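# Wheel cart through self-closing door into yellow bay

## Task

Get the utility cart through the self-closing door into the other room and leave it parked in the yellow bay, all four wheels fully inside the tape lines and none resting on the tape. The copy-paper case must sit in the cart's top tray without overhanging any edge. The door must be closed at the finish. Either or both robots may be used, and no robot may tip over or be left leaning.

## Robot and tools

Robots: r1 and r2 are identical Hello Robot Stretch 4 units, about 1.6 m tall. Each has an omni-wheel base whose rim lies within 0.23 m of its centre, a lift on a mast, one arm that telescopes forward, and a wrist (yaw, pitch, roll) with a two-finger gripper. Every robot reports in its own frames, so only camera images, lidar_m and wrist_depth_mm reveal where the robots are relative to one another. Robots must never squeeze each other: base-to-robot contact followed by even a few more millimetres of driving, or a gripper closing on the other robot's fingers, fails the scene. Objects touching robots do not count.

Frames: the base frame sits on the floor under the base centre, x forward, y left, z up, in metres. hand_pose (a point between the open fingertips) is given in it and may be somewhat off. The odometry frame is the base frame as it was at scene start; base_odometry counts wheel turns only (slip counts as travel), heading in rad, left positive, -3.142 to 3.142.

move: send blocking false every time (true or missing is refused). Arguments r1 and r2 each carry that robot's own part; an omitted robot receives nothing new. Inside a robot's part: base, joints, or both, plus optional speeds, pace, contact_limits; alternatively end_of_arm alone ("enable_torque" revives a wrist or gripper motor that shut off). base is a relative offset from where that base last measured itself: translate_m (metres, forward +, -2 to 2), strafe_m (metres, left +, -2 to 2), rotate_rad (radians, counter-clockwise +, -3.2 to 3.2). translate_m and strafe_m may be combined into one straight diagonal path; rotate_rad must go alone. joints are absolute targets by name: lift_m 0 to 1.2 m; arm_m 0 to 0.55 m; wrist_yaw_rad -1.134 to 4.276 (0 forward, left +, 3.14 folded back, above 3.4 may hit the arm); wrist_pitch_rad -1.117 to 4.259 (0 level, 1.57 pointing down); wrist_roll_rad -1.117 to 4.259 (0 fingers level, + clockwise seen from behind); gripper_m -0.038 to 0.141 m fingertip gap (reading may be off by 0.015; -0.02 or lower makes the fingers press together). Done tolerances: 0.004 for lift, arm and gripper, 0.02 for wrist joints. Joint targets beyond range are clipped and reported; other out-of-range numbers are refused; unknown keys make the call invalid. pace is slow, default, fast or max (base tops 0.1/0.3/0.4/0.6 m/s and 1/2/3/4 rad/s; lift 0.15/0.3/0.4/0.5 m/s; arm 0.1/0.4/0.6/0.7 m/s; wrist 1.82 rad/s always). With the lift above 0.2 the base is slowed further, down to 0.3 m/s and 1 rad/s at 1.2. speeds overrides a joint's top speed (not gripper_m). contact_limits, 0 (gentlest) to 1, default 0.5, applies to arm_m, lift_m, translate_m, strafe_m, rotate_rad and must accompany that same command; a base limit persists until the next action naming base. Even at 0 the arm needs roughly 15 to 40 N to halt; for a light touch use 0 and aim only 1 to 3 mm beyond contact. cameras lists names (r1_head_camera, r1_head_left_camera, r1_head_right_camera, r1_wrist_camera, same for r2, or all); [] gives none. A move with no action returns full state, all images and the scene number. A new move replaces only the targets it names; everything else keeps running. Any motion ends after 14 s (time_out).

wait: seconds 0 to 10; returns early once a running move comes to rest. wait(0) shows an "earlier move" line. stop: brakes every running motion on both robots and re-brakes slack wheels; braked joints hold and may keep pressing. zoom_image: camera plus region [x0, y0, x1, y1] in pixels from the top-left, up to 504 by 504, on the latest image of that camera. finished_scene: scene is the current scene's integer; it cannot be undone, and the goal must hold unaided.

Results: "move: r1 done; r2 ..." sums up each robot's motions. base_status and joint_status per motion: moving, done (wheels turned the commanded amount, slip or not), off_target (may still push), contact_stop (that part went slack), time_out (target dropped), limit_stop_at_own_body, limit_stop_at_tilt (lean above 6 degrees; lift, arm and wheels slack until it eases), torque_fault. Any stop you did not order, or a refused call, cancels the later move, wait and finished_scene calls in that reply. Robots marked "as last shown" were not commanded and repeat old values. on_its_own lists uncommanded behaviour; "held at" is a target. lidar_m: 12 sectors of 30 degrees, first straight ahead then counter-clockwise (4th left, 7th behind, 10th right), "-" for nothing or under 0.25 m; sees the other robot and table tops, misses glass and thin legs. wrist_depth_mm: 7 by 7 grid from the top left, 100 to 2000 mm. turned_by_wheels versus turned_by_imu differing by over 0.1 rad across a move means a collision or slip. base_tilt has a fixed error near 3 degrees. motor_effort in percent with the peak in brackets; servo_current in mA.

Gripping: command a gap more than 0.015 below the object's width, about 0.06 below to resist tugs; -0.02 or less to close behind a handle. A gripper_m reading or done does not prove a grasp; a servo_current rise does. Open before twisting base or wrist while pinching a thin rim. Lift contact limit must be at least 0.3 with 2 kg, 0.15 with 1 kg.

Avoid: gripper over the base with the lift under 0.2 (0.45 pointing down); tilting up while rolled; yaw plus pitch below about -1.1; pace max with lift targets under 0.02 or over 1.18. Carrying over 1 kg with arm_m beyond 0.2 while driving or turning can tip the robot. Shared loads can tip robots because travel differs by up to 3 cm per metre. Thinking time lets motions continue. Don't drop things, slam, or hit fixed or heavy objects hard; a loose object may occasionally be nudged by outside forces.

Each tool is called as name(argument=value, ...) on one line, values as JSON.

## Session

move()

Scene clock: 0.00 s.
r1.base_odometry: x=+0.000 y=+0.000 heading=+0.000
r1.turned_by_wheels: +0.000
r1.turned_by_imu: +0.000
r1.base_tilt: forward=-1.6 right=+1.3
r1.lidar_m: 0.96 1.73 2.02 2.40 3.92 1.60 0.85 0.77 0.78 0.89 0.77 0.78
r1.base_status: not commanded
r1.joint_positions: lift_m=+0.124 arm_m=+0.000 wrist_yaw_rad=+3.194 wrist_pitch_rad=+0.002 wrist_roll_rad=+0.000 gripper_m=+0.056
r1.joint_status: not commanded
r1.measured_speeds: all 0
r1.motor_effort: lift_m=+19 arm_m=-4 wheel_0=-2 wheel_1=+1 wheel_2=+0
r1.servo_current: wrist_yaw_rad=59 wrist_pitch_rad=46 wrist_roll_rad=46 gripper_m=39
r1.hand_pose: x=-0.1216 y=+0.0722 z=+0.3019 quat_wxyz=(-0.026, -0.001, +0.000, +1.000) (m; r1's base frame)
r1.wrist_depth_mm: - 135 - - - - - / - 123 135 - - - - / - 121 191 - - - - / 110 136 194 - - - - / 137 - - - 1618 - - / 226 - 190 1098 188 1160 1118 / 224 163 750 798 768 768 759
r2.base_odometry: x=+0.000 y=+0.000 heading=+0.000
r2.turned_by_wheels: +0.000
r2.turned_by_imu: +0.000
r2.base_tilt: forward=-0.6 right=+0.1
r2.lidar_m: 1.29 1.32 1.58 2.33 2.36 2.78 1.41 1.41 2.77 2.39 2.42 1.48
r2.base_status: not commanded
r2.joint_positions: lift_m=+0.200 arm_m=+0.000 wrist_yaw_rad=+3.211 wrist_pitch_rad=+0.001 wrist_roll_rad=+0.000 gripper_m=+0.056
r2.joint_status: not commanded
r2.measured_speeds: all 0
r2.motor_effort: lift_m=+18 arm_m=-4 wheel_0=-1 wheel_1=+1 wheel_2=+1
r2.servo_current: wrist_yaw_rad=46 wrist_pitch_rad=39 wrist_roll_rad=52 gripper_m=52
r2.hand_pose: x=-0.1229 y=+0.0671 z=+0.3779 quat_wxyz=(-0.035, -0.001, +0.000, +0.999) (m; r2's base frame)
r2.wrist_depth_mm: - - 137 - - - - / - - 137 - - - - / - 109 138 - - - - / - 140 175 - - - - / 214 - - - - - - / 213 1281 196 1255 190 1336 1182 / 208 243 866 - - 854 878
pictures: r1_head_camera, r1_head_left_camera, r1_head_right_camera, r1_wrist_camera, r2_head_camera, r2_head_left_camera, r2_head_right_camera, r2_wrist_camera
Images, in order (width x height): r1_head_camera 420x560, r1_head_left_camera 420x672, r1_head_right_camera 420x672, r1_wrist_camera 616x392, r2_head_camera 420x560, r2_head_left_camera 420x672, r2_head_right_camera 420x672, r2_wrist_camera 616x392.

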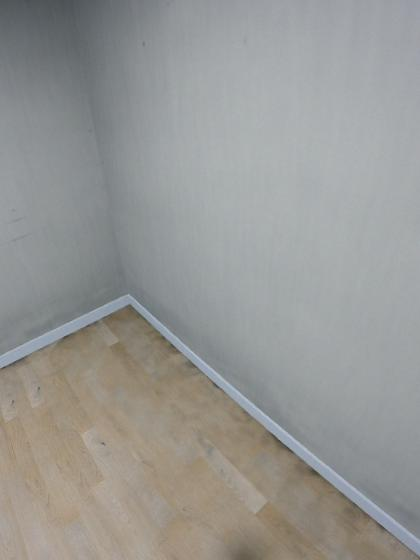

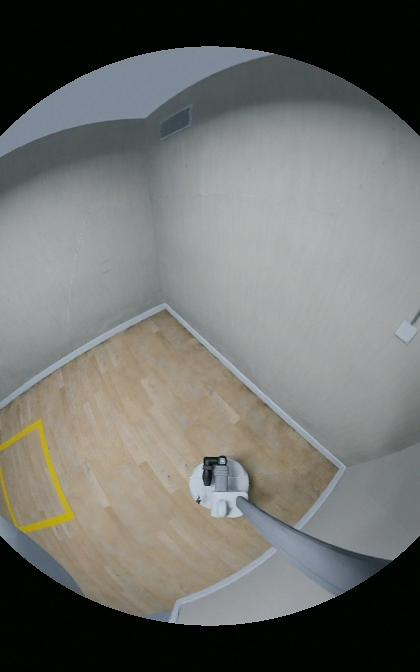

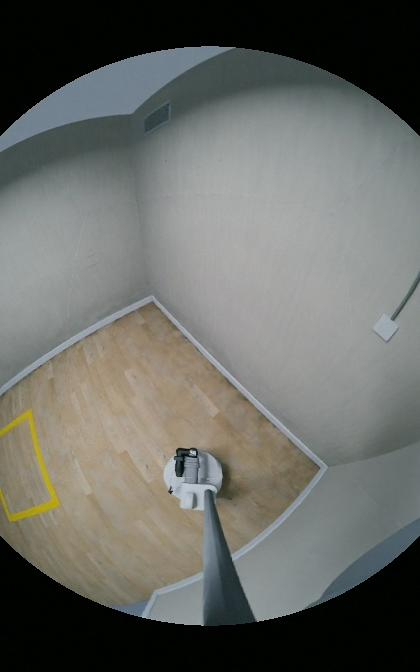

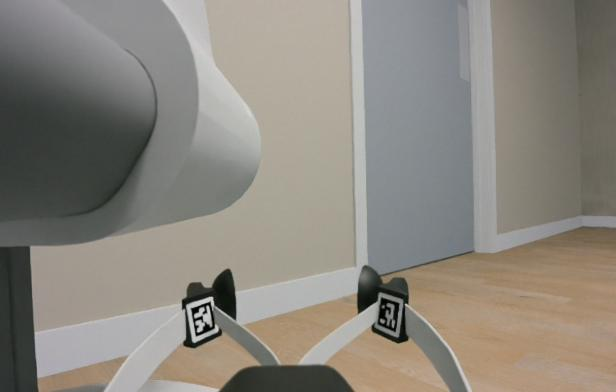

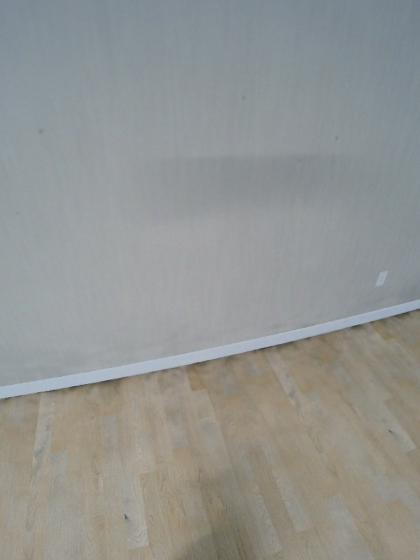

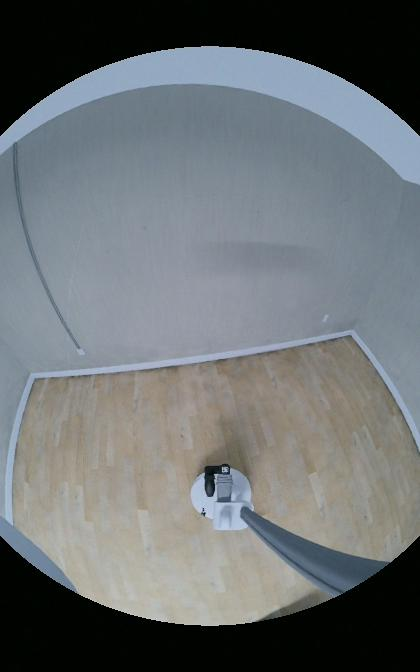

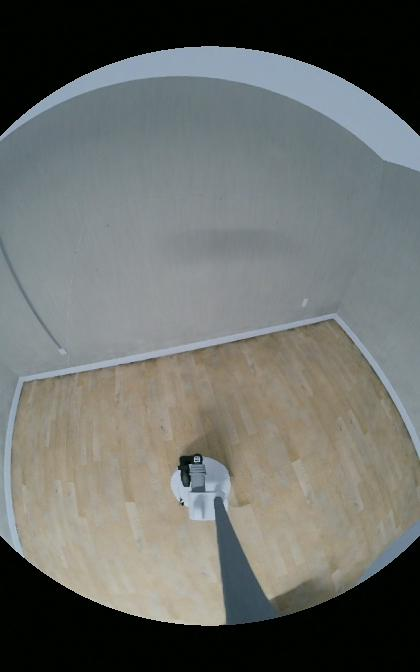

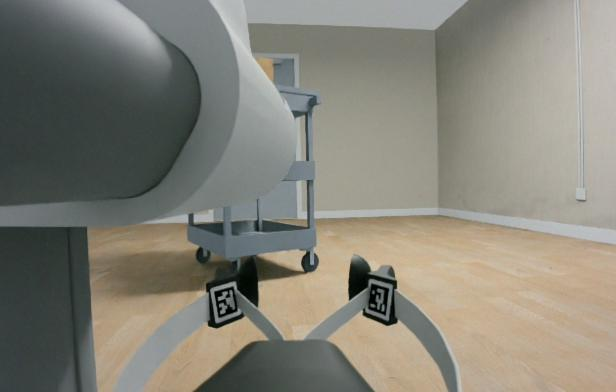

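move(blocking=false, r1={"base":{"rotate_rad":2.3},"pace":"fast"}, r2={"base":{"rotate_rad":3.1},"joints":{"lift_m":0.7},"pace":"fast"})

wait(seconds=1.5)

wait(seconds=1.2, cameras=["r1_head_camera","r1_head_left_camera","r2_head_camera","r2_head_left_camera"])

zoom_image(camera="r2_head_camera", region=[0, 100, 420, 560])

Scene clock: 9.47 s.
move: r1 moving; r2 moving
r1.base_odometry: x=+0.000 y=+0.000 heading=+0.379
r1.turned_by_wheels: +0.379
r1.turned_by_imu: +0.380
r1.base_tilt: forward=-1.6 right=+1.3
r1.lidar_m: 1.35 2.02 2.22 3.48 2.07 0.95 0.78 0.74 0.86 0.79 0.72 0.87
r1.base_status: rotate_rad moving
r1.joint_positions: lift_m=+0.124 arm_m=+0.000 wrist_yaw_rad=+3.194 wrist_pitch_rad=+0.002 wrist_roll_rad=+0.000 gripper_m=+0.056
r1.joint_status: not commanded
r1.measured_speeds: translate_m=+0.001 strafe_m=-0.001 rotate_rad=+1.461 lift_m=+0.000 arm_m=+0.000 wrist_yaw_rad=+0.000 wrist_pitch_rad=+0.000 wrist_roll_rad=+0.000
r1.motor_effort: lift_m=+19(20) arm_m=-4(4) wheel_0=-9(11) wheel_1=-8(9) wheel_2=-8(9)
r1.servo_current: wrist_yaw_rad=46(59) wrist_pitch_rad=39(52) wrist_roll_rad=33(65) gripper_m=39(46)
r1.hand_pose: x=-0.1216 y=+0.0722 z=+0.3019 quat_wxyz=(-0.026, -0.001, +0.000, +1.000) (m; r1's base frame)
r1.wrist_depth_mm: - 135 - - - - - / - 123 135 - - 1205 - / - 121 192 - - 1229 - / 110 136 195 - - 1205 - / 137 - - - - 1205 - / 216 - 190 - 188 1118 1138 / 224 152 759 798 778 750 759
r2.base_odometry: x=+0.000 y=+0.000 heading=+0.379
r2.turned_by_wheels: +0.379
r2.turned_by_imu: +0.368
r2.base_tilt: forward=-0.7 right=+0.0
r2.lidar_m: 1.30 1.44 2.25 2.32 2.57 1.55 1.43 3.02 2.43 2.39 1.66 1.33
r2.base_status: rotate_rad moving
r2.joint_positions: lift_m=+0.263 arm_m=+0.000 wrist_yaw_rad=+3.211 wrist_pitch_rad=+0.001 wrist_roll_rad=+0.000 gripper_m=+0.056
r2.joint_status: lift_m moving
r2.measured_speeds: translate_m=-0.001 strafe_m=+0.001 rotate_rad=+1.462 lift_m=+0.244 arm_m=+0.000 wrist_yaw_rad=+0.000 wrist_pitch_rad=+0.000 wrist_roll_rad=+0.000
r2.motor_effort: lift_m=+24(25) arm_m=-4(4) wheel_0=-5(11) wheel_1=-11(12) wheel_2=-13(13)
r2.servo_current: wrist_yaw_rad=52(52) wrist_pitch_rad=46(46) wrist_roll_rad=52(65) gripper_m=46(52)
r2.hand_pose: x=-0.1229 y=+0.0671 z=+0.4410 quat_wxyz=(-0.035, -0.001, +0.000, +0.999) (m; r2's base frame)
r2.wrist_depth_mm: - - 137 - - - - / - 107 137 - - - - / - 110 138 1537 - - - / - 140 178 - - - - / 216 - - - - - - / 213 1430 196 1499 190 1537 1336 / 211 243 1060 - - 1025 991
pictures: none

Scene clock: 10.97 s.
earlier move: r1 moving; r2 moving
r1.base_odometry: x=+0.000 y=+0.000 heading=+2.300
r1.turned_by_wheels: +1.920
r1.turned_by_imu: +1.932
r1.base_tilt: forward=-1.6 right=+1.3
r1.lidar_m: 3.28 1.14 0.80 0.75 0.79 0.82 0.77 0.79 1.10 2.01 2.09 2.84
r1.base_status: rotate_rad moving
r1.joint_positions: lift_m=+0.124 arm_m=+0.000 wrist_yaw_rad=+3.194 wrist_pitch_rad=+0.002 wrist_roll_rad=+0.000 gripper_m=+0.056
r1.joint_status: not commanded
r1.measured_speeds: all 0
r1.motor_effort: lift_m=+19(20) arm_m=-4(4) wheel_0=-1(11) wheel_1=-1(10) wheel_2=+0(10)
r1.servo_current: wrist_yaw_rad=46(65) wrist_pitch_rad=39(52) wrist_roll_rad=52(65) gripper_m=39(52)
r1.hand_pose: x=-0.1216 y=+0.0722 z=+0.3019 quat_wxyz=(-0.026, -0.001, +0.000, +1.000) (m; r1's base frame)
r1.wrist_depth_mm: - 135 - - - - - / - 123 135 - - - - / - 121 191 - - - - / 110 136 195 - - - - / 137 - - - - - - / 214 - 190 - 187 - - / 224 741 750 143 732 768 759
r2.base_odometry: x=+0.000 y=+0.000 heading=+3.099
r2.turned_by_wheels: +2.720
r2.turned_by_imu: +2.649
r2.base_tilt: forward=-0.7 right=+0.1
r2.lidar_m: 1.46 1.39 2.83 2.37 2.40 1.57 1.30 1.30 1.52 2.33 2.33 2.70
r2.base_status: rotate_rad moving
r2.joint_positions: lift_m=+0.699 arm_m=+0.000 wrist_yaw_rad=+3.211 wrist_pitch_rad=+0.001 wrist_roll_rad=+0.000 gripper_m=+0.056
r2.joint_status: lift_m moving
r2.measured_speeds: translate_m=-0.001 strafe_m=-0.001 rotate_rad=+0.140 lift_m=+0.031 arm_m=+0.000 wrist_yaw_rad=+0.000 wrist_pitch_rad=+0.000 wrist_roll_rad=+0.000
r2.motor_effort: lift_m=+22(26) arm_m=-4(4) wheel_0=-3(12) wheel_1=-1(12) wheel_2=-2(17)
r2.servo_current: wrist_yaw_rad=46(52) wrist_pitch_rad=39(46) wrist_roll_rad=46(65) gripper_m=52(52)
r2.hand_pose: x=-0.1228 y=+0.0671 z=+0.8770 quat_wxyz=(-0.035, -0.001, +0.000, +0.999) (m; r2's base frame)
r2.wrist_depth_mm: - - 137 - - - - / - 107 137 - - - - / - 113 138 233 - - - / - 140 163 - - - - / 215 - - - - - - / 212 - 190 - 188 - - / 210 123 - - - - -
wait: 1.50 s; no rest
pictures: none

Scene clock: 11.03 s.
earlier move: r1 done; r2 moving
r1.base_odometry: x=+0.000 y=+0.000 heading=+2.300
r1.turned_by_wheels: +0.000
r1.turned_by_imu: +0.000
r1.base_tilt: forward=-1.6 right=+1.3
r1.lidar_m: 3.30 1.10 0.82 0.75 0.79 0.80 0.77 0.80 1.12 2.00 2.08 2.84
r1.base_status: done
r1.joint_positions: lift_m=+0.124 arm_m=+0.000 wrist_yaw_rad=+3.194 wrist_pitch_rad=+0.002 wrist_roll_rad=+0.000 gripper_m=+0.056
r1.joint_status: not commanded
r1.measured_speeds: all 0
r1.motor_effort: lift_m=+20(20) arm_m=-4(4) wheel_0=-1(11) wheel_1=-1(10) wheel_2=+0(10)
r1.servo_current: wrist_yaw_rad=65(65) wrist_pitch_rad=39(52) wrist_roll_rad=59(65) gripper_m=39(52)
r1.hand_pose: x=-0.1216 y=+0.0722 z=+0.3019 quat_wxyz=(-0.026, -0.001, +0.000, +1.000) (m; r1's base frame)
r1.wrist_depth_mm: - 135 - - - - - / - 123 135 - - - - / - 121 191 - - - - / 110 136 196 - - - - / 137 - - - - - - / 216 - 190 - 189 - - / 225 750 741 143 741 759 759
r2.base_odometry: x=+0.000 y=+0.000 heading=+3.100
r2.turned_by_wheels: +0.001
r2.turned_by_imu: +0.001
r2.base_tilt: forward=-0.7 right=+0.0
r2.lidar_m: 1.47 1.40 2.84 2.39 2.40 1.56 1.33 1.30 1.49 2.33 2.33 2.70
r2.base_status: rotate_rad moving
r2.joint_positions: lift_m=+0.700 arm_m=+0.000 wrist_yaw_rad=+3.211 wrist_pitch_rad=+0.001 wrist_roll_rad=+0.000 gripper_m=+0.056
r2.joint_status: lift_m moving
r2.measured_speeds: translate_m=+0.000 strafe_m=+0.000 rotate_rad=+0.000 lift_m=+0.003 arm_m=+0.000 wrist_yaw_rad=+0.000 wrist_pitch_rad=+0.000 wrist_roll_rad=+0.000
r2.motor_effort: lift_m=+21(26) arm_m=-4(4) wheel_0=-3(12) wheel_1=-1(12) wheel_2=-2(17)
r2.servo_current: wrist_yaw_rad=52(52) wrist_pitch_rad=39(46) wrist_roll_rad=46(65) gripper_m=39(52)
r2.hand_pose: x=-0.1228 y=+0.0671 z=+0.8776 quat_wxyz=(-0.035, -0.001, +0.000, +0.999) (m; r2's base frame)
r2.wrist_depth_mm: - - 137 - - - - / - - 137 - - - - / - 110 138 232 - - - / - 140 164 - - - - / 215 - - - - - - / 213 - 189 - 187 - - / 211 123 - - - - -
wait: 0.07 of 1.2 s (r1 has come to rest)
pictures: r1_head_camera, r1_head_left_camera, r2_head_camera, r2_head_left_camera
Images, in order (width x height): r1_head_camera 420x560, r1_head_left_camera 420x672, r2_head_camera 420x560, r2_head_left_camera 420x672.

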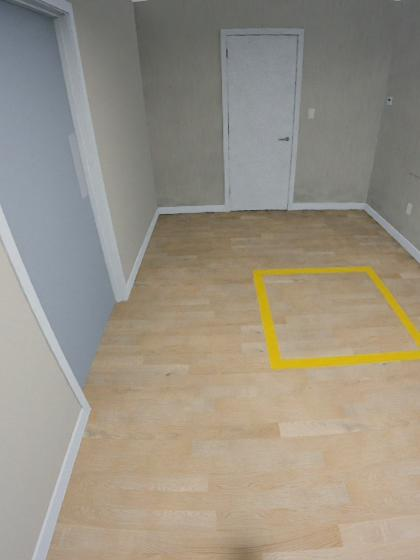

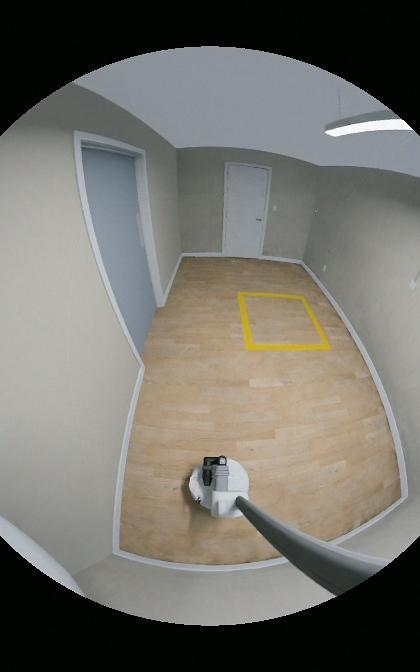

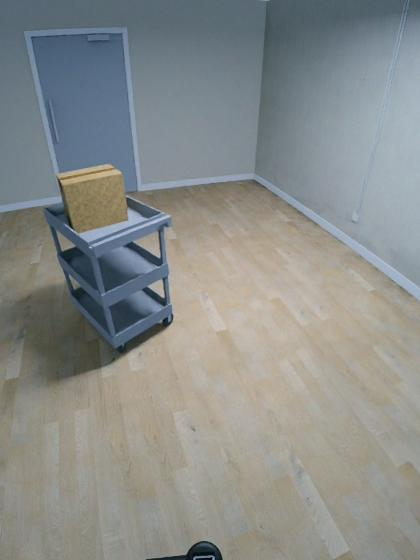

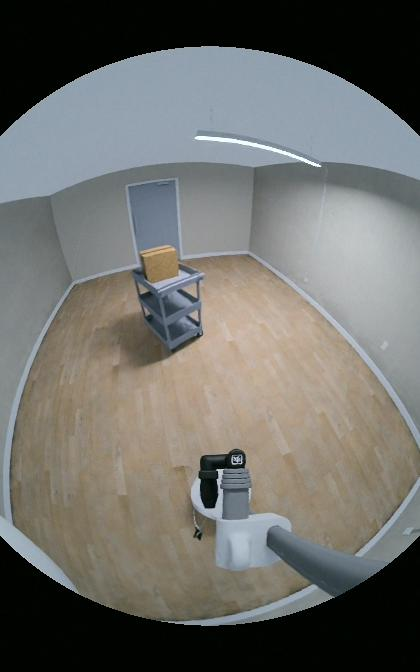

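Scaled by 1.096 from the camera's 420x560 image, which has a finer 1200x1600 frame.

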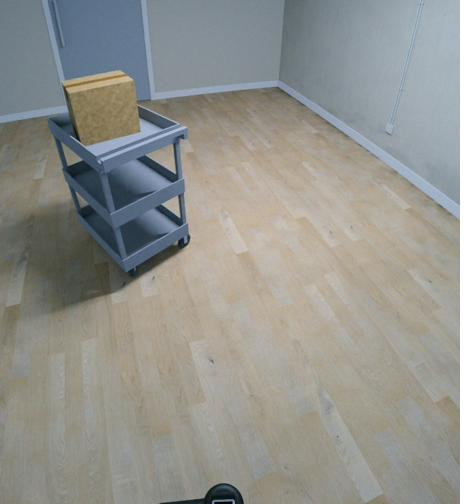

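move(blocking=false, r1={"base":{"translate_m":1.8},"pace":"fast"}, r2={"base":{"translate_m":1.9,"strafe_m":-0.25},"joints":{"lift_m":0.9}})

wait(seconds=5.5)

move(blocking=false, r1={"base":{"rotate_rad":1.6}})

wait(seconds=1.8)

wait(seconds=1.4, cameras=["r1_head_camera","r2_head_left_camera","r2_head_camera"])

Scene clock: 60.60 s.
earlier move: r2 done
move: r1 moving; r2 moving
r1.base_odometry: x=-0.034 y=+0.037 heading=+2.300
r1.turned_by_wheels: +0.000
r1.turned_by_imu: +0.000
r1.base_tilt: forward=-1.6 right=+1.3
r1.lidar_m: 3.30 1.11 0.79 0.75 0.78 0.87 0.82 0.87 1.17 2.02 2.09 2.80
r1.base_status: translate_m moving
r1.joint_positions: lift_m=+0.124 arm_m=+0.000 wrist_yaw_rad=+3.194 wrist_pitch_rad=+0.002 wrist_roll_rad=+0.000 gripper_m=+0.056
r1.joint_status: not commanded
r1.measured_speeds: translate_m=+0.196 strafe_m=+0.000 rotate_rad=-0.004 lift_m=+0.000 arm_m=+0.000 wrist_yaw_rad=+0.000 wrist_pitch_rad=+0.000 wrist_roll_rad=+0.000
r1.motor_effort: lift_m=+20(20) arm_m=-4(4) wheel_0=+9(10) wheel_1=+8(8) wheel_2=-11(11)
r1.servo_current: wrist_yaw_rad=59(65) wrist_pitch_rad=39(46) wrist_roll_rad=52(65) gripper_m=39(52)
r1.hand_pose: x=-0.1216 y=+0.0722 z=+0.3019 quat_wxyz=(-0.026, -0.001, +0.000, +1.000) (m; r1's base frame)
r1.wrist_depth_mm: - 133 133 - - - - / - 115 133 - - - - / - 116 151 - - - - / 108 135 190 - - - - / 209 - - - - - - / 216 - 190 - 187 - - / 222 759 750 798 778 759 759
r2.base_odometry: x=-0.031 y=+0.006 heading=+3.100
r2.turned_by_wheels: +0.000
r2.turned_by_imu: +0.001
r2.base_tilt: forward=-0.7 right=+0.1
r2.lidar_m: 1.43 1.34 2.86 2.42 2.42 1.58 1.34 1.34 1.54 2.34 2.33 2.67
r2.base_status: translate_m moving; strafe_m moving
r2.joint_positions: lift_m=+0.738 arm_m=+0.000 wrist_yaw_rad=+3.211 wrist_pitch_rad=+0.001 wrist_roll_rad=+0.000 gripper_m=+0.056
r2.joint_status: lift_m moving
r2.measured_speeds: translate_m=+0.121 strafe_m=-0.018 rotate_rad=-0.002 lift_m=+0.146 arm_m=+0.000 wrist_yaw_rad=+0.000 wrist_pitch_rad=+0.000 wrist_roll_rad=+0.000
r2.motor_effort: lift_m=+23(24) arm_m=-4(4) wheel_0=+9(11) wheel_1=+6(7) wheel_2=-13(13)
r2.servo_current: wrist_yaw_rad=46(52) wrist_pitch_rad=39(46) wrist_roll_rad=59(59) gripper_m=52(52)
r2.hand_pose: x=-0.1228 y=+0.0671 z=+0.9156 quat_wxyz=(-0.035, -0.001, +0.000, +0.999) (m; r2's base frame)
r2.wrist_depth_mm: - - 137 - - - - / - - 137 - - - - / - 110 139 230 - - - / - 140 163 - - - - / 215 - - - - - - / 213 - 190 - 189 - - / 208 123 - - - - -
pictures: none

Scene clock: 65.97 s.
earlier move: r1 done; r2 moving
r1.base_odometry: x=-1.199 y=+1.342 heading=+2.300
r1.turned_by_wheels: +0.000
r1.turned_by_imu: +0.001
r1.base_tilt: forward=-1.6 right=+1.3
r1.lidar_m: 2.13 1.18 0.84 0.85 0.91 1.14 2.57 2.68 2.09 1.98 2.05 2.21
r1.base_status: done
r1.joint_positions: lift_m=+0.124 arm_m=+0.000 wrist_yaw_rad=+3.194 wrist_pitch_rad=+0.002 wrist_roll_rad=+0.000 gripper_m=+0.056
r1.joint_status: not commanded
r1.measured_speeds: all 0
r1.motor_effort: lift_m=+19(20) arm_m=-4(4) wheel_0=+0(10) wheel_1=-1(10) wheel_2=+2(13)
r1.servo_current: wrist_yaw_rad=59(78) wrist_pitch_rad=39(52) wrist_roll_rad=46(72) gripper_m=33(52)
r1.hand_pose: x=-0.1216 y=+0.0722 z=+0.3019 quat_wxyz=(-0.026, -0.001, +0.000, +1.000) (m; r1's base frame)
r1.wrist_depth_mm: - 135 - - - - - / - 124 146 - - - - / - 121 192 - - - - / 111 136 206 - - - - / 216 - - - - 1618 - / 1008 1205 193 1160 187 1138 991 / 759 750 759 809 788 759 759
r2.base_odometry: x=-1.559 y=+0.271 heading=+3.100
r2.turned_by_wheels: +0.000
r2.turned_by_imu: +0.002
r2.base_tilt: forward=-0.7 right=+0.0
r2.lidar_m: 3.07 3.05 0.38 0.32 0.60 3.24 2.77 2.77 2.03 1.69 1.69 1.94
r2.base_status: translate_m moving; strafe_m moving
r2.joint_positions: lift_m=+0.900 arm_m=+0.000 wrist_yaw_rad=+3.211 wrist_pitch_rad=+0.001 wrist_roll_rad=+0.000 gripper_m=+0.056
r2.joint_status: all done
r2.measured_speeds: translate_m=+0.299 strafe_m=-0.040 rotate_rad=+0.003 lift_m=+0.000 arm_m=+0.000 wrist_yaw_rad=+0.000 wrist_pitch_rad=+0.000 wrist_roll_rad=+0.000
r2.motor_effort: lift_m=+21(24) arm_m=-4(5) wheel_0=+4(13) wheel_1=+5(8) wheel_2=-8(14)
r2.servo_current: wrist_yaw_rad=52(52) wrist_pitch_rad=33(46) wrist_roll_rad=46(59) gripper_m=46(59)
r2.hand_pose: x=-0.1228 y=+0.0671 z=+1.0776 quat_wxyz=(-0.035, -0.001, +0.000, +0.999) (m; r2's base frame)
r2.wrist_depth_mm: - - 136 - - - - / - - 137 - - - - / - 111 138 289 - - - / - 139 171 - - - - / 213 - - - - - - / 210 - 196 - 190 - - / 206 239 - - - - -
wait: 5.37 of 5.5 s (r1 has come to rest)
pictures: none

Scene clock: 66.47 s.
earlier move: r2 moving
move: r1 moving
r1.base_odometry: x=-1.199 y=+1.342 heading=+2.552
r1.turned_by_wheels: +0.252
r1.turned_by_imu: +0.253
r1.base_tilt: forward=-1.6 right=+1.3
r1.lidar_m: 1.76 0.95 0.85 0.85 1.01 1.55 2.53 2.35 1.99 2.00 2.30 2.10
r1.base_status: rotate_rad moving
r1.joint_positions: lift_m=+0.124 arm_m=+0.000 wrist_yaw_rad=+3.194 wrist_pitch_rad=+0.002 wrist_roll_rad=+0.000 gripper_m=+0.056
r1.joint_status: not commanded
r1.measured_speeds: translate_m=+0.000 strafe_m=+0.000 rotate_rad=+0.973 lift_m=+0.000 arm_m=+0.000 wrist_yaw_rad=+0.000 wrist_pitch_rad=+0.000 wrist_roll_rad=+0.000
r1.motor_effort: lift_m=+19(20) arm_m=-4(4) wheel_0=-8(9) wheel_1=-8(9) wheel_2=-8(8)
r1.servo_current: wrist_yaw_rad=52(59) wrist_pitch_rad=39(46) wrist_roll_rad=46(59) gripper_m=39(46)
r1.hand_pose: x=-0.1216 y=+0.0722 z=+0.3019 quat_wxyz=(-0.026, -0.001, +0.000, +1.000) (m; r1's base frame)
r1.wrist_depth_mm: - 135 - - - - - / - 123 146 - - - - / - 121 193 - - - - / 110 136 206 - - - - / 217 - - - - - - / 1008 1205 191 1182 187 1118 1098 / 750 759 759 809 778 750 759
r2.base_odometry: x=-1.707 y=+0.297 heading=+3.100
r2.turned_by_wheels: +0.000
r2.turned_by_imu: +0.000
r2.base_tilt: forward=-0.7 right=+0.0
r2.lidar_m: 2.92 2.90 0.58 0.36 0.39 3.36 2.90 2.88 1.94 1.64 1.63 1.88
r2.base_status: translate_m moving; strafe_m moving
r2.joint_positions: lift_m=+0.900 arm_m=+0.000 wrist_yaw_rad=+3.211 wrist_pitch_rad=+0.001 wrist_roll_rad=+0.000 gripper_m=+0.056
r2.joint_status: not commanded
r2.measured_speeds: translate_m=+0.297 strafe_m=-0.039 rotate_rad=-0.004 lift_m=+0.000 arm_m=+0.000 wrist_yaw_rad=+0.000 wrist_pitch_rad=+0.000 wrist_roll_rad=+0.000
r2.motor_effort: lift_m=+21(21) arm_m=-4(4) wheel_0=+5(9) wheel_1=+4(6) wheel_2=-8(9)
r2.servo_current: wrist_yaw_rad=39(65) wrist_pitch_rad=39(39) wrist_roll_rad=52(59) gripper_m=52(52)
r2.hand_pose: x=-0.1228 y=+0.0671 z=+1.0776 quat_wxyz=(-0.035, -0.001, +0.000, +0.999) (m; r2's base frame)
r2.wrist_depth_mm: - - 136 - - - - / - - 137 - - - - / - 111 138 290 - - - / - 139 172 - - - - / 213 - - - - - - / 211 - 196 - 190 - - / 206 239 - - - - -
pictures: none

Scene clock: 67.97 s.
earlier move: r1 moving; r2 done
r1.base_odometry: x=-1.200 y=+1.342 heading=-2.384
r1.turned_by_wheels: +1.347
r1.turned_by_imu: +1.355
r1.base_tilt: forward=-1.6 right=+1.3
r1.lidar_m: 0.86 0.91 1.15 2.54 2.66 2.04 1.96 2.09 2.24 2.15 1.15 0.84
r1.base_status: rotate_rad moving
r1.joint_positions: lift_m=+0.124 arm_m=+0.000 wrist_yaw_rad=+3.194 wrist_pitch_rad=+0.002 wrist_roll_rad=+0.000 gripper_m=+0.056
r1.joint_status: not commanded
r1.measured_speeds: all 0
r1.motor_effort: lift_m=+19(20) arm_m=-4(4) wheel_0=-3(9) wheel_1=-1(9) wheel_2=+0(8)
r1.servo_current: wrist_yaw_rad=59(65) wrist_pitch_rad=46(52) wrist_roll_rad=59(65) gripper_m=39(46)
r1.hand_pose: x=-0.1216 y=+0.0722 z=+0.3019 quat_wxyz=(-0.026, -0.001, +0.000, +1.000) (m; r1's base frame)
r1.wrist_depth_mm: - 135 - - - - - / - 123 147 - - - - / - 121 191 - - - - / 111 136 206 - - - - / 216 - - - - - - / 991 1205 191 1182 187 1160 1118 / 750 759 750 788 788 723 741
r2.base_odometry: x=-1.888 y=+0.329 heading=+3.100
r2.turned_by_wheels: +0.000
r2.turned_by_imu: +0.001
r2.base_tilt: forward=-0.7 right=+0.0
r2.lidar_m: 2.75 2.73 0.85 0.52 0.44 3.63 3.06 3.04 1.85 1.54 1.55 1.79
r2.base_status: done
r2.joint_positions: lift_m=+0.900 arm_m=+0.000 wrist_yaw_rad=+3.211 wrist_pitch_rad=+0.001 wrist_roll_rad=+0.000 gripper_m=+0.056
r2.joint_status: not commanded
r2.measured_speeds: all 0
r2.motor_effort: lift_m=+21(21) arm_m=-4(4) wheel_0=+4(9) wheel_1=+4(6) wheel_2=-4(9)
r2.servo_current: wrist_yaw_rad=46(65) wrist_pitch_rad=33(52) wrist_roll_rad=33(59) gripper_m=46(52)
r2.hand_pose: x=-0.1228 y=+0.0671 z=+1.0776 quat_wxyz=(-0.035, -0.001, +0.000, +0.999) (m; r2's base frame)
r2.wrist_depth_mm: - - 137 - - - - / - - 137 - - - - / - 109 138 - - - - / - 140 174 - - - - / 214 - - - - - - / 212 - 197 - 190 - - / 207 241 - - - - -
wait: 1.50 of 1.8 s (r2 has come to rest)
pictures: none

Scene clock: 68.07 s.
earlier move: r1 done
r1.base_odometry: x=-1.200 y=+1.342 heading=-2.384
r1.turned_by_wheels: +0.000
r1.turned_by_imu: +0.000
r1.base_tilt: forward=-1.6 right=+1.3
r1.lidar_m: 0.86 0.90 1.15 2.57 2.67 2.05 1.96 2.08 2.24 2.14 1.12 0.86
r1.base_status: done
r1.joint_positions: lift_m=+0.124 arm_m=+0.000 wrist_yaw_rad=+3.194 wrist_pitch_rad=+0.002 wrist_roll_rad=+0.000 gripper_m=+0.056
r1.joint_status: not commanded
r1.measured_speeds: all 0
r1.motor_effort: lift_m=+19(20) arm_m=-4(4) wheel_0=-3(9) wheel_1=-1(9) wheel_2=+0(8)
r1.servo_current: wrist_yaw_rad=52(65) wrist_pitch_rad=39(52) wrist_roll_rad=39(65) gripper_m=39(46)
r1.hand_pose: x=-0.1216 y=+0.0722 z=+0.3019 quat_wxyz=(-0.026, -0.001, +0.000, +1.000) (m; r1's base frame)
r1.wrist_depth_mm: - 135 - - - - - / - 123 146 - - - - / - 121 191 - - - - / 110 135 206 - - - - / 216 - - - - - - / 1025 1229 193 1182 187 1138 1118 / 750 750 750 788 778 723 759
r2.base_odometry: x=-1.888 y=+0.329 heading=+3.100
r2.turned_by_wheels: +0.000
r2.turned_by_imu: +0.000
r2.base_tilt: forward=-0.7 right=+0.1
r2.lidar_m: 2.76 2.74 0.86 0.51 0.46 3.65 3.05 3.04 1.88 1.57 1.57 1.80
r2.base_status: done
r2.joint_positions: lift_m=+0.900 arm_m=+0.000 wrist_yaw_rad=+3.211 wrist_pitch_rad=+0.001 wrist_roll_rad=+0.000 gripper_m=+0.056
r2.joint_status: not commanded
r2.measured_speeds: all 0
r2.motor_effort: lift_m=+21(21) arm_m=-4(4) wheel_0=+4(9) wheel_1=+4(6) wheel_2=-4(9)
r2.servo_current: wrist_yaw_rad=46(65) wrist_pitch_rad=33(52) wrist_roll_rad=46(59) gripper_m=52(52)
r2.hand_pose: x=-0.1228 y=+0.0671 z=+1.0776 quat_wxyz=(-0.035, -0.001, +0.000, +0.999) (m; r2's base frame)
r2.wrist_depth_mm: - - 136 - - - - / - - 137 - - - - / - 109 138 - - - - / - 140 174 - - - - / 213 - - - - - - / 211 - 196 - 190 - - / 207 242 - - - - -
wait: 0.10 of 1.4 s (r1 has come to rest)
pictures: r1_head_camera, r2_head_camera, r2_head_left_camera
Images, in order (width x height): r1_head_camera 420x560, r2_head_camera 420x560, r2_head_left_camera 420x672.

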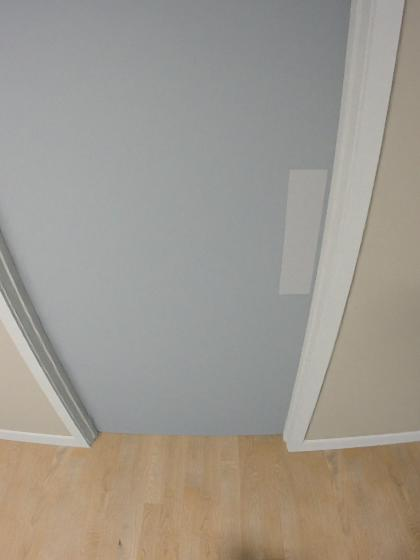

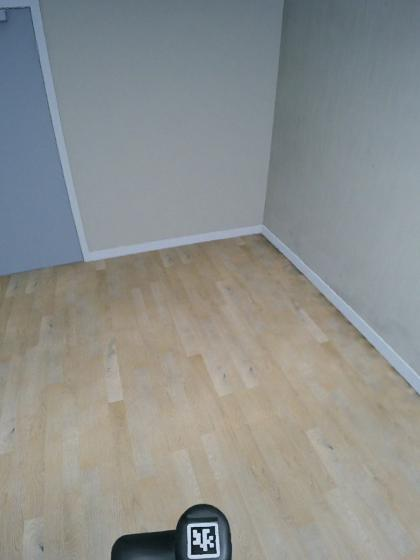

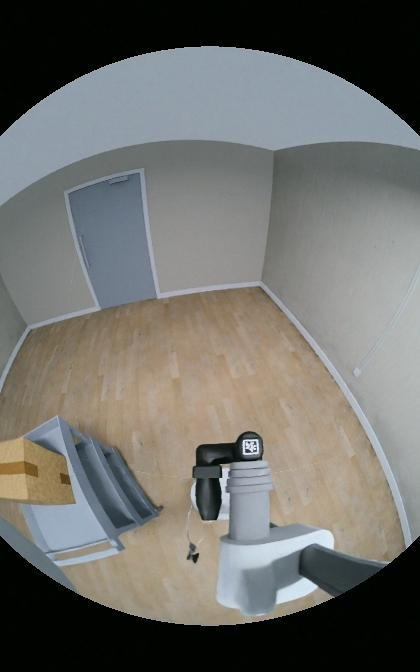

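move(blocking=false, r1={"base":{"translate_m":1.55},"contact_limits":{"translate_m":0.8}}, r2={"base":{"translate_m":0.85,"strafe_m":0.25}})

wait(seconds=3.6)

move(blocking=false, r2={"base":{"rotate_rad":-2.44},"joints":{"wrist_yaw_rad":0,"wrist_pitch_rad":1.57,"wrist_roll_rad":1.57,"gripper_m":0.07,"lift_m":1.0}})

wait(seconds=3.2)

wait(seconds=1, cameras=["r1_head_left_camera","r2_head_left_camera","r2_head_camera","r2_wrist_camera"])

Scene clock: 85.30 s.
move: r1 moving; r2 moving
r1.base_odometry: x=-1.222 y=+1.321 heading=-2.383
r1.turned_by_wheels: +0.000
r1.turned_by_imu: +0.000
r1.base_tilt: forward=-1.6 right=+1.3
r1.lidar_m: 0.82 0.86 1.10 2.57 2.63 2.09 2.00 2.12 2.24 2.13 1.07 0.83
r1.base_status: translate_m moving
r1.joint_positions: lift_m=+0.124 arm_m=+0.000 wrist_yaw_rad=+3.194 wrist_pitch_rad=+0.002 wrist_roll_rad=+0.000 gripper_m=+0.056
r1.joint_status: not commanded
r1.measured_speeds: translate_m=+0.123 strafe_m=+0.000 rotate_rad=-0.005 lift_m=+0.000 arm_m=+0.000 wrist_yaw_rad=+0.000 wrist_pitch_rad=+0.000 wrist_roll_rad=+0.000
r1.motor_effort: lift_m=+19(20) arm_m=-4(4) wheel_0=+6(6) wheel_1=+9(9) wheel_2=-9(9)
r1.servo_current: wrist_yaw_rad=46(59) wrist_pitch_rad=39(46) wrist_roll_rad=52(52) gripper_m=46(46)
r1.contact_limits: translate_m 0.8
r1.hand_pose: x=-0.1216 y=+0.0722 z=+0.3019 quat_wxyz=(-0.026, -0.001, +0.000, +1.000) (m; r1's base frame)
r1.wrist_depth_mm: - 135 - - - - - / - 122 144 - - - - / - 121 189 - - - - / 110 135 204 - - - - / 216 - - - - - - / 1008 1229 192 1182 188 1118 1098 / 759 759 741 788 768 715 750
r2.base_odometry: x=-1.920 y=+0.321 heading=+3.100
r2.turned_by_wheels: +0.000
r2.turned_by_imu: +0.001
r2.base_tilt: forward=-0.7 right=+0.1
r2.lidar_m: 2.73 2.69 3.12 0.50 0.46 3.68 3.11 3.08 1.86 1.57 1.57 1.80
r2.base_status: translate_m moving; strafe_m moving
r2.joint_positions: lift_m=+0.900 arm_m=+0.000 wrist_yaw_rad=+3.211 wrist_pitch_rad=+0.001 wrist_roll_rad=+0.000 gripper_m=+0.056
r2.joint_status: not commanded
r2.measured_speeds: translate_m=+0.122 strafe_m=+0.037 rotate_rad=+0.001 lift_m=+0.000 arm_m=+0.000 wrist_yaw_rad=+0.000 wrist_pitch_rad=+0.000 wrist_roll_rad=+0.000
r2.motor_effort: lift_m=+21(21) arm_m=-3(4) wheel_0=+6(8) wheel_1=+8(9) wheel_2=-13(13)
r2.servo_current: wrist_yaw_rad=39(52) wrist_pitch_rad=39(46) wrist_roll_rad=46(52) gripper_m=52(52)
r2.hand_pose: x=-0.1228 y=+0.0671 z=+1.0776 quat_wxyz=(-0.035, -0.001, +0.000, +0.999) (m; r2's base frame)
r2.wrist_depth_mm: - - 136 - - - - / - - 137 - - - - / - 111 138 290 - - - / - 139 172 - - - - / 213 - - - - - - / 211 - 196 - 190 - - / 207 239 - - - - -
pictures: none

Scene clock: 88.90 s.
earlier move: r1 moving; r2 moving
r1.base_odometry: x=-1.962 y=+0.620 heading=-2.383
r1.turned_by_wheels: +0.001
r1.turned_by_imu: +0.017
r1.base_tilt: forward=-1.6 right=+1.3
r1.lidar_m: 0.25 - 0.25 0.33 0.71 3.13 3.04 3.17 0.30 0.31 2.28 0.28
r1.base_status: translate_m moving
r1.joint_positions: lift_m=+0.124 arm_m=+0.000 wrist_yaw_rad=+3.205 wrist_pitch_rad=+0.002 wrist_roll_rad=+0.000 gripper_m=+0.056
r1.joint_status: not commanded
r1.measured_speeds: translate_m=+0.303 strafe_m=+0.001 rotate_rad=+0.000 lift_m=+0.000 arm_m=+0.000 wrist_yaw_rad=+0.000 wrist_pitch_rad=+0.000 wrist_roll_rad=+0.000
r1.motor_effort: lift_m=+19(20) arm_m=+8(8) wheel_0=+11(23) wheel_1=+14(21) wheel_2=-14(23)
r1.servo_current: wrist_yaw_rad=72(78) wrist_pitch_rad=39(52) wrist_roll_rad=39(65) gripper_m=46(46)
r1.contact_limits: translate_m 0.8
r1.hand_pose: x=-0.1229 y=+0.0689 z=+0.3019 quat_wxyz=(-0.032, -0.001, +0.000, +0.999) (m; r1's base frame)
r1.wrist_depth_mm: - - 131 - - - - / - - 131 - - - - / - 115 132 - - - - / - 133 179 - - - - / 199 - - - - - - / 214 1229 193 1205 187 1160 1118 / 213 768 750 788 788 759 798
r2.base_odometry: x=-2.747 y=+0.114 heading=+3.101
r2.turned_by_wheels: +0.000
r2.turned_by_imu: +0.002
r2.base_tilt: forward=-0.6 right=+0.1
r2.lidar_m: 1.87 1.79 1.74 3.21 3.18 0.82 1.01 3.29 1.84 1.57 1.58 1.81
r2.base_status: translate_m moving; strafe_m moving
r2.joint_positions: lift_m=+0.900 arm_m=+0.000 wrist_yaw_rad=+3.211 wrist_pitch_rad=+0.001 wrist_roll_rad=+0.000 gripper_m=+0.056
r2.joint_status: not commanded
r2.measured_speeds: translate_m=+0.004 strafe_m=+0.001 rotate_rad=+0.000 lift_m=+0.000 arm_m=+0.000 wrist_yaw_rad=+0.000 wrist_pitch_rad=+0.000 wrist_roll_rad=+0.000
r2.motor_effort: lift_m=+21(21) arm_m=-4(5) wheel_0=+4(11) wheel_1=+3(11) wheel_2=-1(14)
r2.servo_current: wrist_yaw_rad=52(52) wrist_pitch_rad=46(46) wrist_roll_rad=39(59) gripper_m=52(52)
r2.hand_pose: x=-0.1228 y=+0.0671 z=+1.0776 quat_wxyz=(-0.035, -0.001, +0.000, +0.999) (m; r2's base frame)
r2.wrist_depth_mm: - - 137 - - - - / - 107 137 - - - - / - 110 139 - - - - / - 140 179 - - - - / 216 - - - - 946 931 / 214 - 196 - 190 917 931 / 212 244 - - - - -
wait: 3.60 s; no rest
pictures: none

Scene clock: 89.40 s.
earlier move: r1 moving; r2 done
move: r2 moving
r1.base_odometry: x=-2.071 y=+0.516 heading=-2.383
r1.turned_by_wheels: +0.000
r1.turned_by_imu: +0.000
r1.base_tilt: forward=-1.6 right=+1.3
r1.lidar_m: 0.25 - 0.25 0.25 0.55 3.28 3.17 0.38 0.38 0.96 2.25 0.35
r1.base_status: translate_m moving
r1.joint_positions: lift_m=+0.124 arm_m=+0.000 wrist_yaw_rad=+3.205 wrist_pitch_rad=+0.002 wrist_roll_rad=+0.000 gripper_m=+0.056
r1.joint_status: not commanded
r1.measured_speeds: translate_m=+0.301 strafe_m=+0.000 rotate_rad=+0.002 lift_m=+0.000 arm_m=+0.000 wrist_yaw_rad=+0.000 wrist_pitch_rad=+0.000 wrist_roll_rad=+0.000
r1.motor_effort: lift_m=+19(19) arm_m=+8(9) wheel_0=+8(12) wheel_1=+12(14) wheel_2=-14(15)
r1.servo_current: wrist_yaw_rad=72(78) wrist_pitch_rad=39(52) wrist_roll_rad=65(65) gripper_m=39(46)
r1.contact_limits: translate_m 0.8
r1.hand_pose: x=-0.1229 y=+0.0689 z=+0.3019 quat_wxyz=(-0.032, -0.001, +0.000, +0.999) (m; r1's base frame)
r1.wrist_depth_mm: - 132 131 - - - - / - - 132 - - - - / - 112 132 - - - - / - 133 183 - - - - / 199 - - - - - - / 214 1229 194 1205 189 1138 1118 / 213 759 750 788 798 759 788
r2.base_odometry: x=-2.748 y=+0.114 heading=+2.861
r2.turned_by_wheels: -0.240
r2.turned_by_imu: -0.233
r2.base_tilt: forward=-0.7 right=+0.0
r2.lidar_m: 1.93 1.81 1.58 2.68 3.19 0.83 0.90 3.94 2.23 1.63 1.55 1.62
r2.base_status: rotate_rad moving
r2.joint_positions: lift_m=+0.938 arm_m=+0.000 wrist_yaw_rad=+2.650 wrist_pitch_rad=+0.581 wrist_roll_rad=+0.588 gripper_m=+0.069
r2.joint_status: lift_m moving; wrist_yaw_rad moving; wrist_pitch_rad moving; wrist_roll_rad moving; gripper_m moving
r2.measured_speeds: translate_m=-0.001 strafe_m=-0.001 rotate_rad=-0.920 lift_m=+0.146 arm_m=+0.000 wrist_yaw_rad=-1.740 wrist_pitch_rad=+1.819 wrist_roll_rad=+1.820
r2.motor_effort: lift_m=+26(26) arm_m=-4(4) wheel_0=+5(11) wheel_1=+8(10) wheel_2=+10(11)
r2.servo_current: wrist_yaw_rad=91(130) wrist_pitch_rad=85(111) wrist_roll_rad=91(91) gripper_m=39(91)
r2.hand_pose: x=-0.0002 y=+0.1909 z=+0.9576 quat_wxyz=(+0.304, -0.198, +0.336, +0.869) (m; r2's base frame)
r2.wrist_depth_mm: - - - - - - - / - 991 1205 - - - 1863 / - 1025 1025 - - 1863 1537 / - 1308 1576 1921 1808 1537 1336 / - - 1118 1229 1537 1366 1182 / - - 189 1255 191 1160 1060 / - 1756 1537 - - 1042 960
pictures: none

Scene clock: 91.47 s.
earlier move: r1 done; r2 done
r1.base_odometry: x=-2.324 y=+0.276 heading=-2.383
r1.turned_by_wheels: +0.000
r1.turned_by_imu: +0.000
r1.base_tilt: forward=-1.6 right=+1.3
r1.lidar_m: 1.77 0.25 3.58 0.25 0.30 3.65 3.58 0.63 0.86 2.19 2.28 3.16
r1.base_status: done
r1.joint_positions: lift_m=+0.124 arm_m=+0.000 wrist_yaw_rad=+3.196 wrist_pitch_rad=+0.002 wrist_roll_rad=+0.000 gripper_m=+0.056
r1.joint_status: not commanded
r1.measured_speeds: all 0
r1.motor_effort: lift_m=+19(19) arm_m=+4(9) wheel_0=+2(12) wheel_1=+7(15) wheel_2=-4(15)
r1.servo_current: wrist_yaw_rad=72(85) wrist_pitch_rad=46(52) wrist_roll_rad=59(65) gripper_m=39(52)
r1.contact_limits: translate_m 0.8
r1.hand_pose: x=-0.1219 y=+0.0715 z=+0.3019 quat_wxyz=(-0.027, -0.001, +0.000, +1.000) (m; r1's base frame)
r1.wrist_depth_mm: - 134 140 - - - - / - 117 134 - - - - / - 121 153 - - - - / 110 135 193 - - - - / 137 759 - - - - - / 217 1098 194 1182 188 1138 1098 / 216 163 759 809 778 759 798
r2.base_odometry: x=-2.748 y=+0.114 heading=+0.661
r2.turned_by_wheels: -2.199
r2.turned_by_imu: -2.141
r2.base_tilt: forward=-0.7 right=+0.1
r2.lidar_m: 2.42 1.65 1.55 1.61 1.99 1.87 1.31 1.36 3.18 0.83 0.86 3.93
r2.base_status: done
r2.joint_positions: lift_m=+1.000 arm_m=+0.000 wrist_yaw_rad=+0.003 wrist_pitch_rad=+1.567 wrist_roll_rad=+1.568 gripper_m=+0.070
r2.joint_status: all done
r2.measured_speeds: all 0
r2.motor_effort: lift_m=+21(26) arm_m=-4(5) wheel_0=+3(11) wheel_1=+2(11) wheel_2=+5(11)
r2.servo_current: wrist_yaw_rad=46(137) wrist_pitch_rad=39(117) wrist_roll_rad=46(91) gripper_m=52(91)
r2.hand_pose: x=+0.1723 y=-0.0874 z=+0.8895 quat_wxyz=(+0.502, +0.500, +0.500, -0.498) (m; r2's base frame)
r2.wrist_depth_mm: 1098 1118 1098 1118 1118 1098 1098 / 1098 1078 1118 1118 1118 1098 1098 / 1118 1118 1098 1098 1098 1098 1098 / 1118 1118 1098 1098 - 1098 1098 / 1118 1118 1118 1118 - 1098 357 / 1118 1118 192 1118 190 1118 1098 / 1118 1118 1118 - - 1118 1118
wait: 2.07 of 3.2 s (r1 and r2 have come to rest)
pictures: none

Scene clock: 92.47 s.
r1.base_odometry: x=-2.324 y=+0.276 heading=-2.383
r1.turned_by_wheels: +0.000
r1.turned_by_imu: +0.000
r1.base_tilt: forward=-1.6 right=+1.3
r1.lidar_m: 1.77 0.25 3.59 0.25 0.31 3.62 3.59 0.63 0.84 2.17 2.25 3.15
r1.base_status: done
r1.joint_positions: lift_m=+0.124 arm_m=+0.000 wrist_yaw_rad=+3.196 wrist_pitch_rad=+0.002 wrist_roll_rad=+0.000 gripper_m=+0.056
r1.joint_status: not commanded
r1.measured_speeds: all 0
r1.motor_effort: lift_m=+19(19) arm_m=+4(9) wheel_0=+2(12) wheel_1=+7(15) wheel_2=-4(15)
r1.servo_current: wrist_yaw_rad=59(85) wrist_pitch_rad=46(52) wrist_roll_rad=39(65) gripper_m=39(52)
r1.contact_limits: translate_m 0.8
r1.hand_pose: x=-0.1219 y=+0.0715 z=+0.3019 quat_wxyz=(-0.027, -0.001, +0.000, +1.000) (m; r1's base frame)
r1.wrist_depth_mm: - 134 141 - - - - / - 117 134 - - - - / - 121 153 - - - - / 110 135 193 - - - - / 138 759 - - - - - / 216 1098 194 1182 187 1138 1098 / 216 163 750 778 788 759 798
r2.base_odometry: x=-2.748 y=+0.114 heading=+0.661
r2.turned_by_wheels: +0.000
r2.turned_by_imu: +0.000
r2.base_tilt: forward=-0.7 right=+0.0
r2.lidar_m: 2.47 1.67 1.54 1.60 2.01 1.88 1.31 1.34 3.18 0.84 0.87 3.93
r2.base_status: done
r2.joint_positions: lift_m=+1.000 arm_m=+0.000 wrist_yaw_rad=+0.003 wrist_pitch_rad=+1.567 wrist_roll_rad=+1.568 gripper_m=+0.070
r2.joint_status: all done
r2.measured_speeds: all 0
r2.motor_effort: lift_m=+21(26) arm_m=-4(5) wheel_0=+3(11) wheel_1=+2(11) wheel_2=+5(11)
r2.servo_current: wrist_yaw_rad=52(137) wrist_pitch_rad=39(117) wrist_roll_rad=52(91) gripper_m=52(91)
r2.hand_pose: x=+0.1723 y=-0.0874 z=+0.8895 quat_wxyz=(+0.502, +0.500, +0.500, -0.498) (m; r2's base frame)
r2.wrist_depth_mm: 1098 1118 1098 1098 1098 1078 1078 / 1118 1118 1118 1098 1098 1098 1078 / 1118 1098 1118 1118 1098 1098 1098 / 1118 1098 1098 1098 - 1118 1098 / 1118 1098 1118 1098 - 1118 353 / 1098 1118 191 1098 189 1098 1118 / 1118 1118 1118 - - 1118 1118
wait: 1.00 s; at rest by 0.27 s
pictures: r1_head_left_camera, r2_head_camera, r2_head_left_camera, r2_wrist_camera
Images, in order (width x height): r1_head_left_camera 420x672, r2_head_camera 420x560, r2_head_left_camera 420x672, r2_wrist_camera 616x392.

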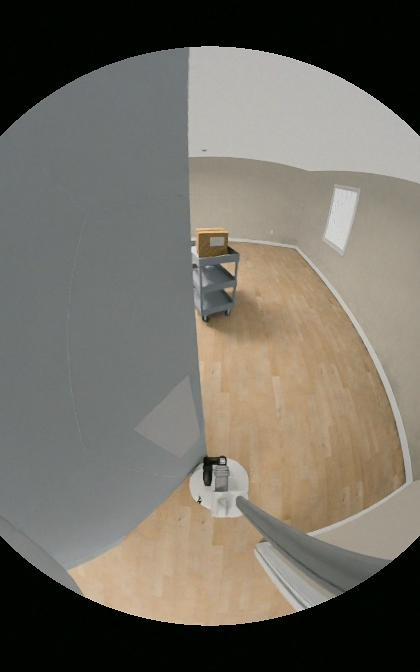

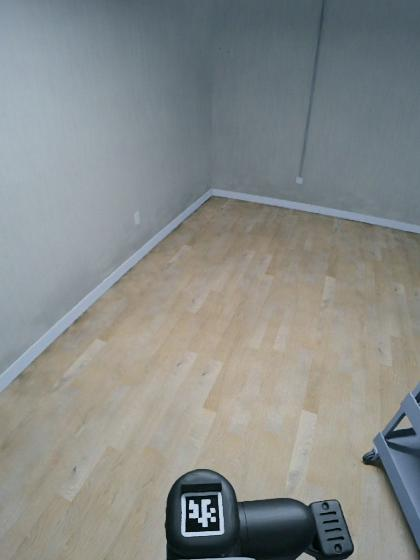

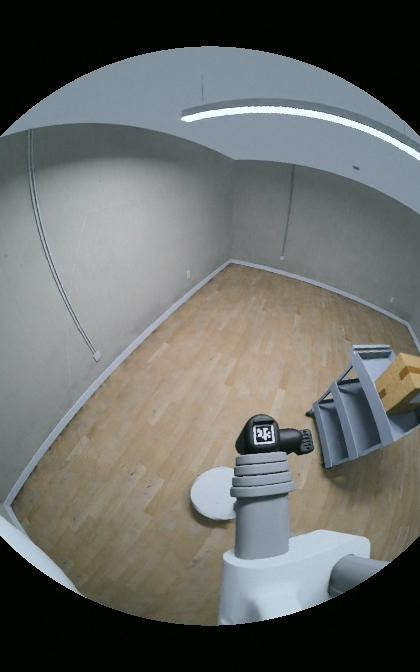

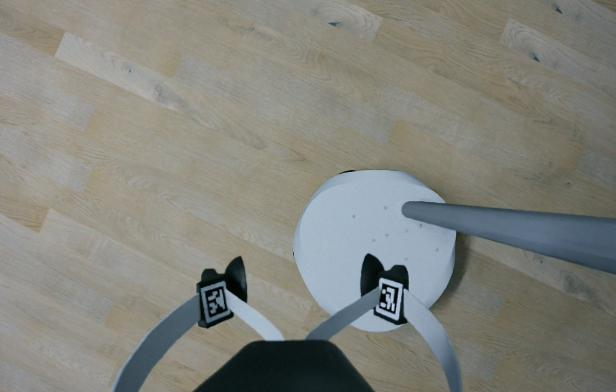

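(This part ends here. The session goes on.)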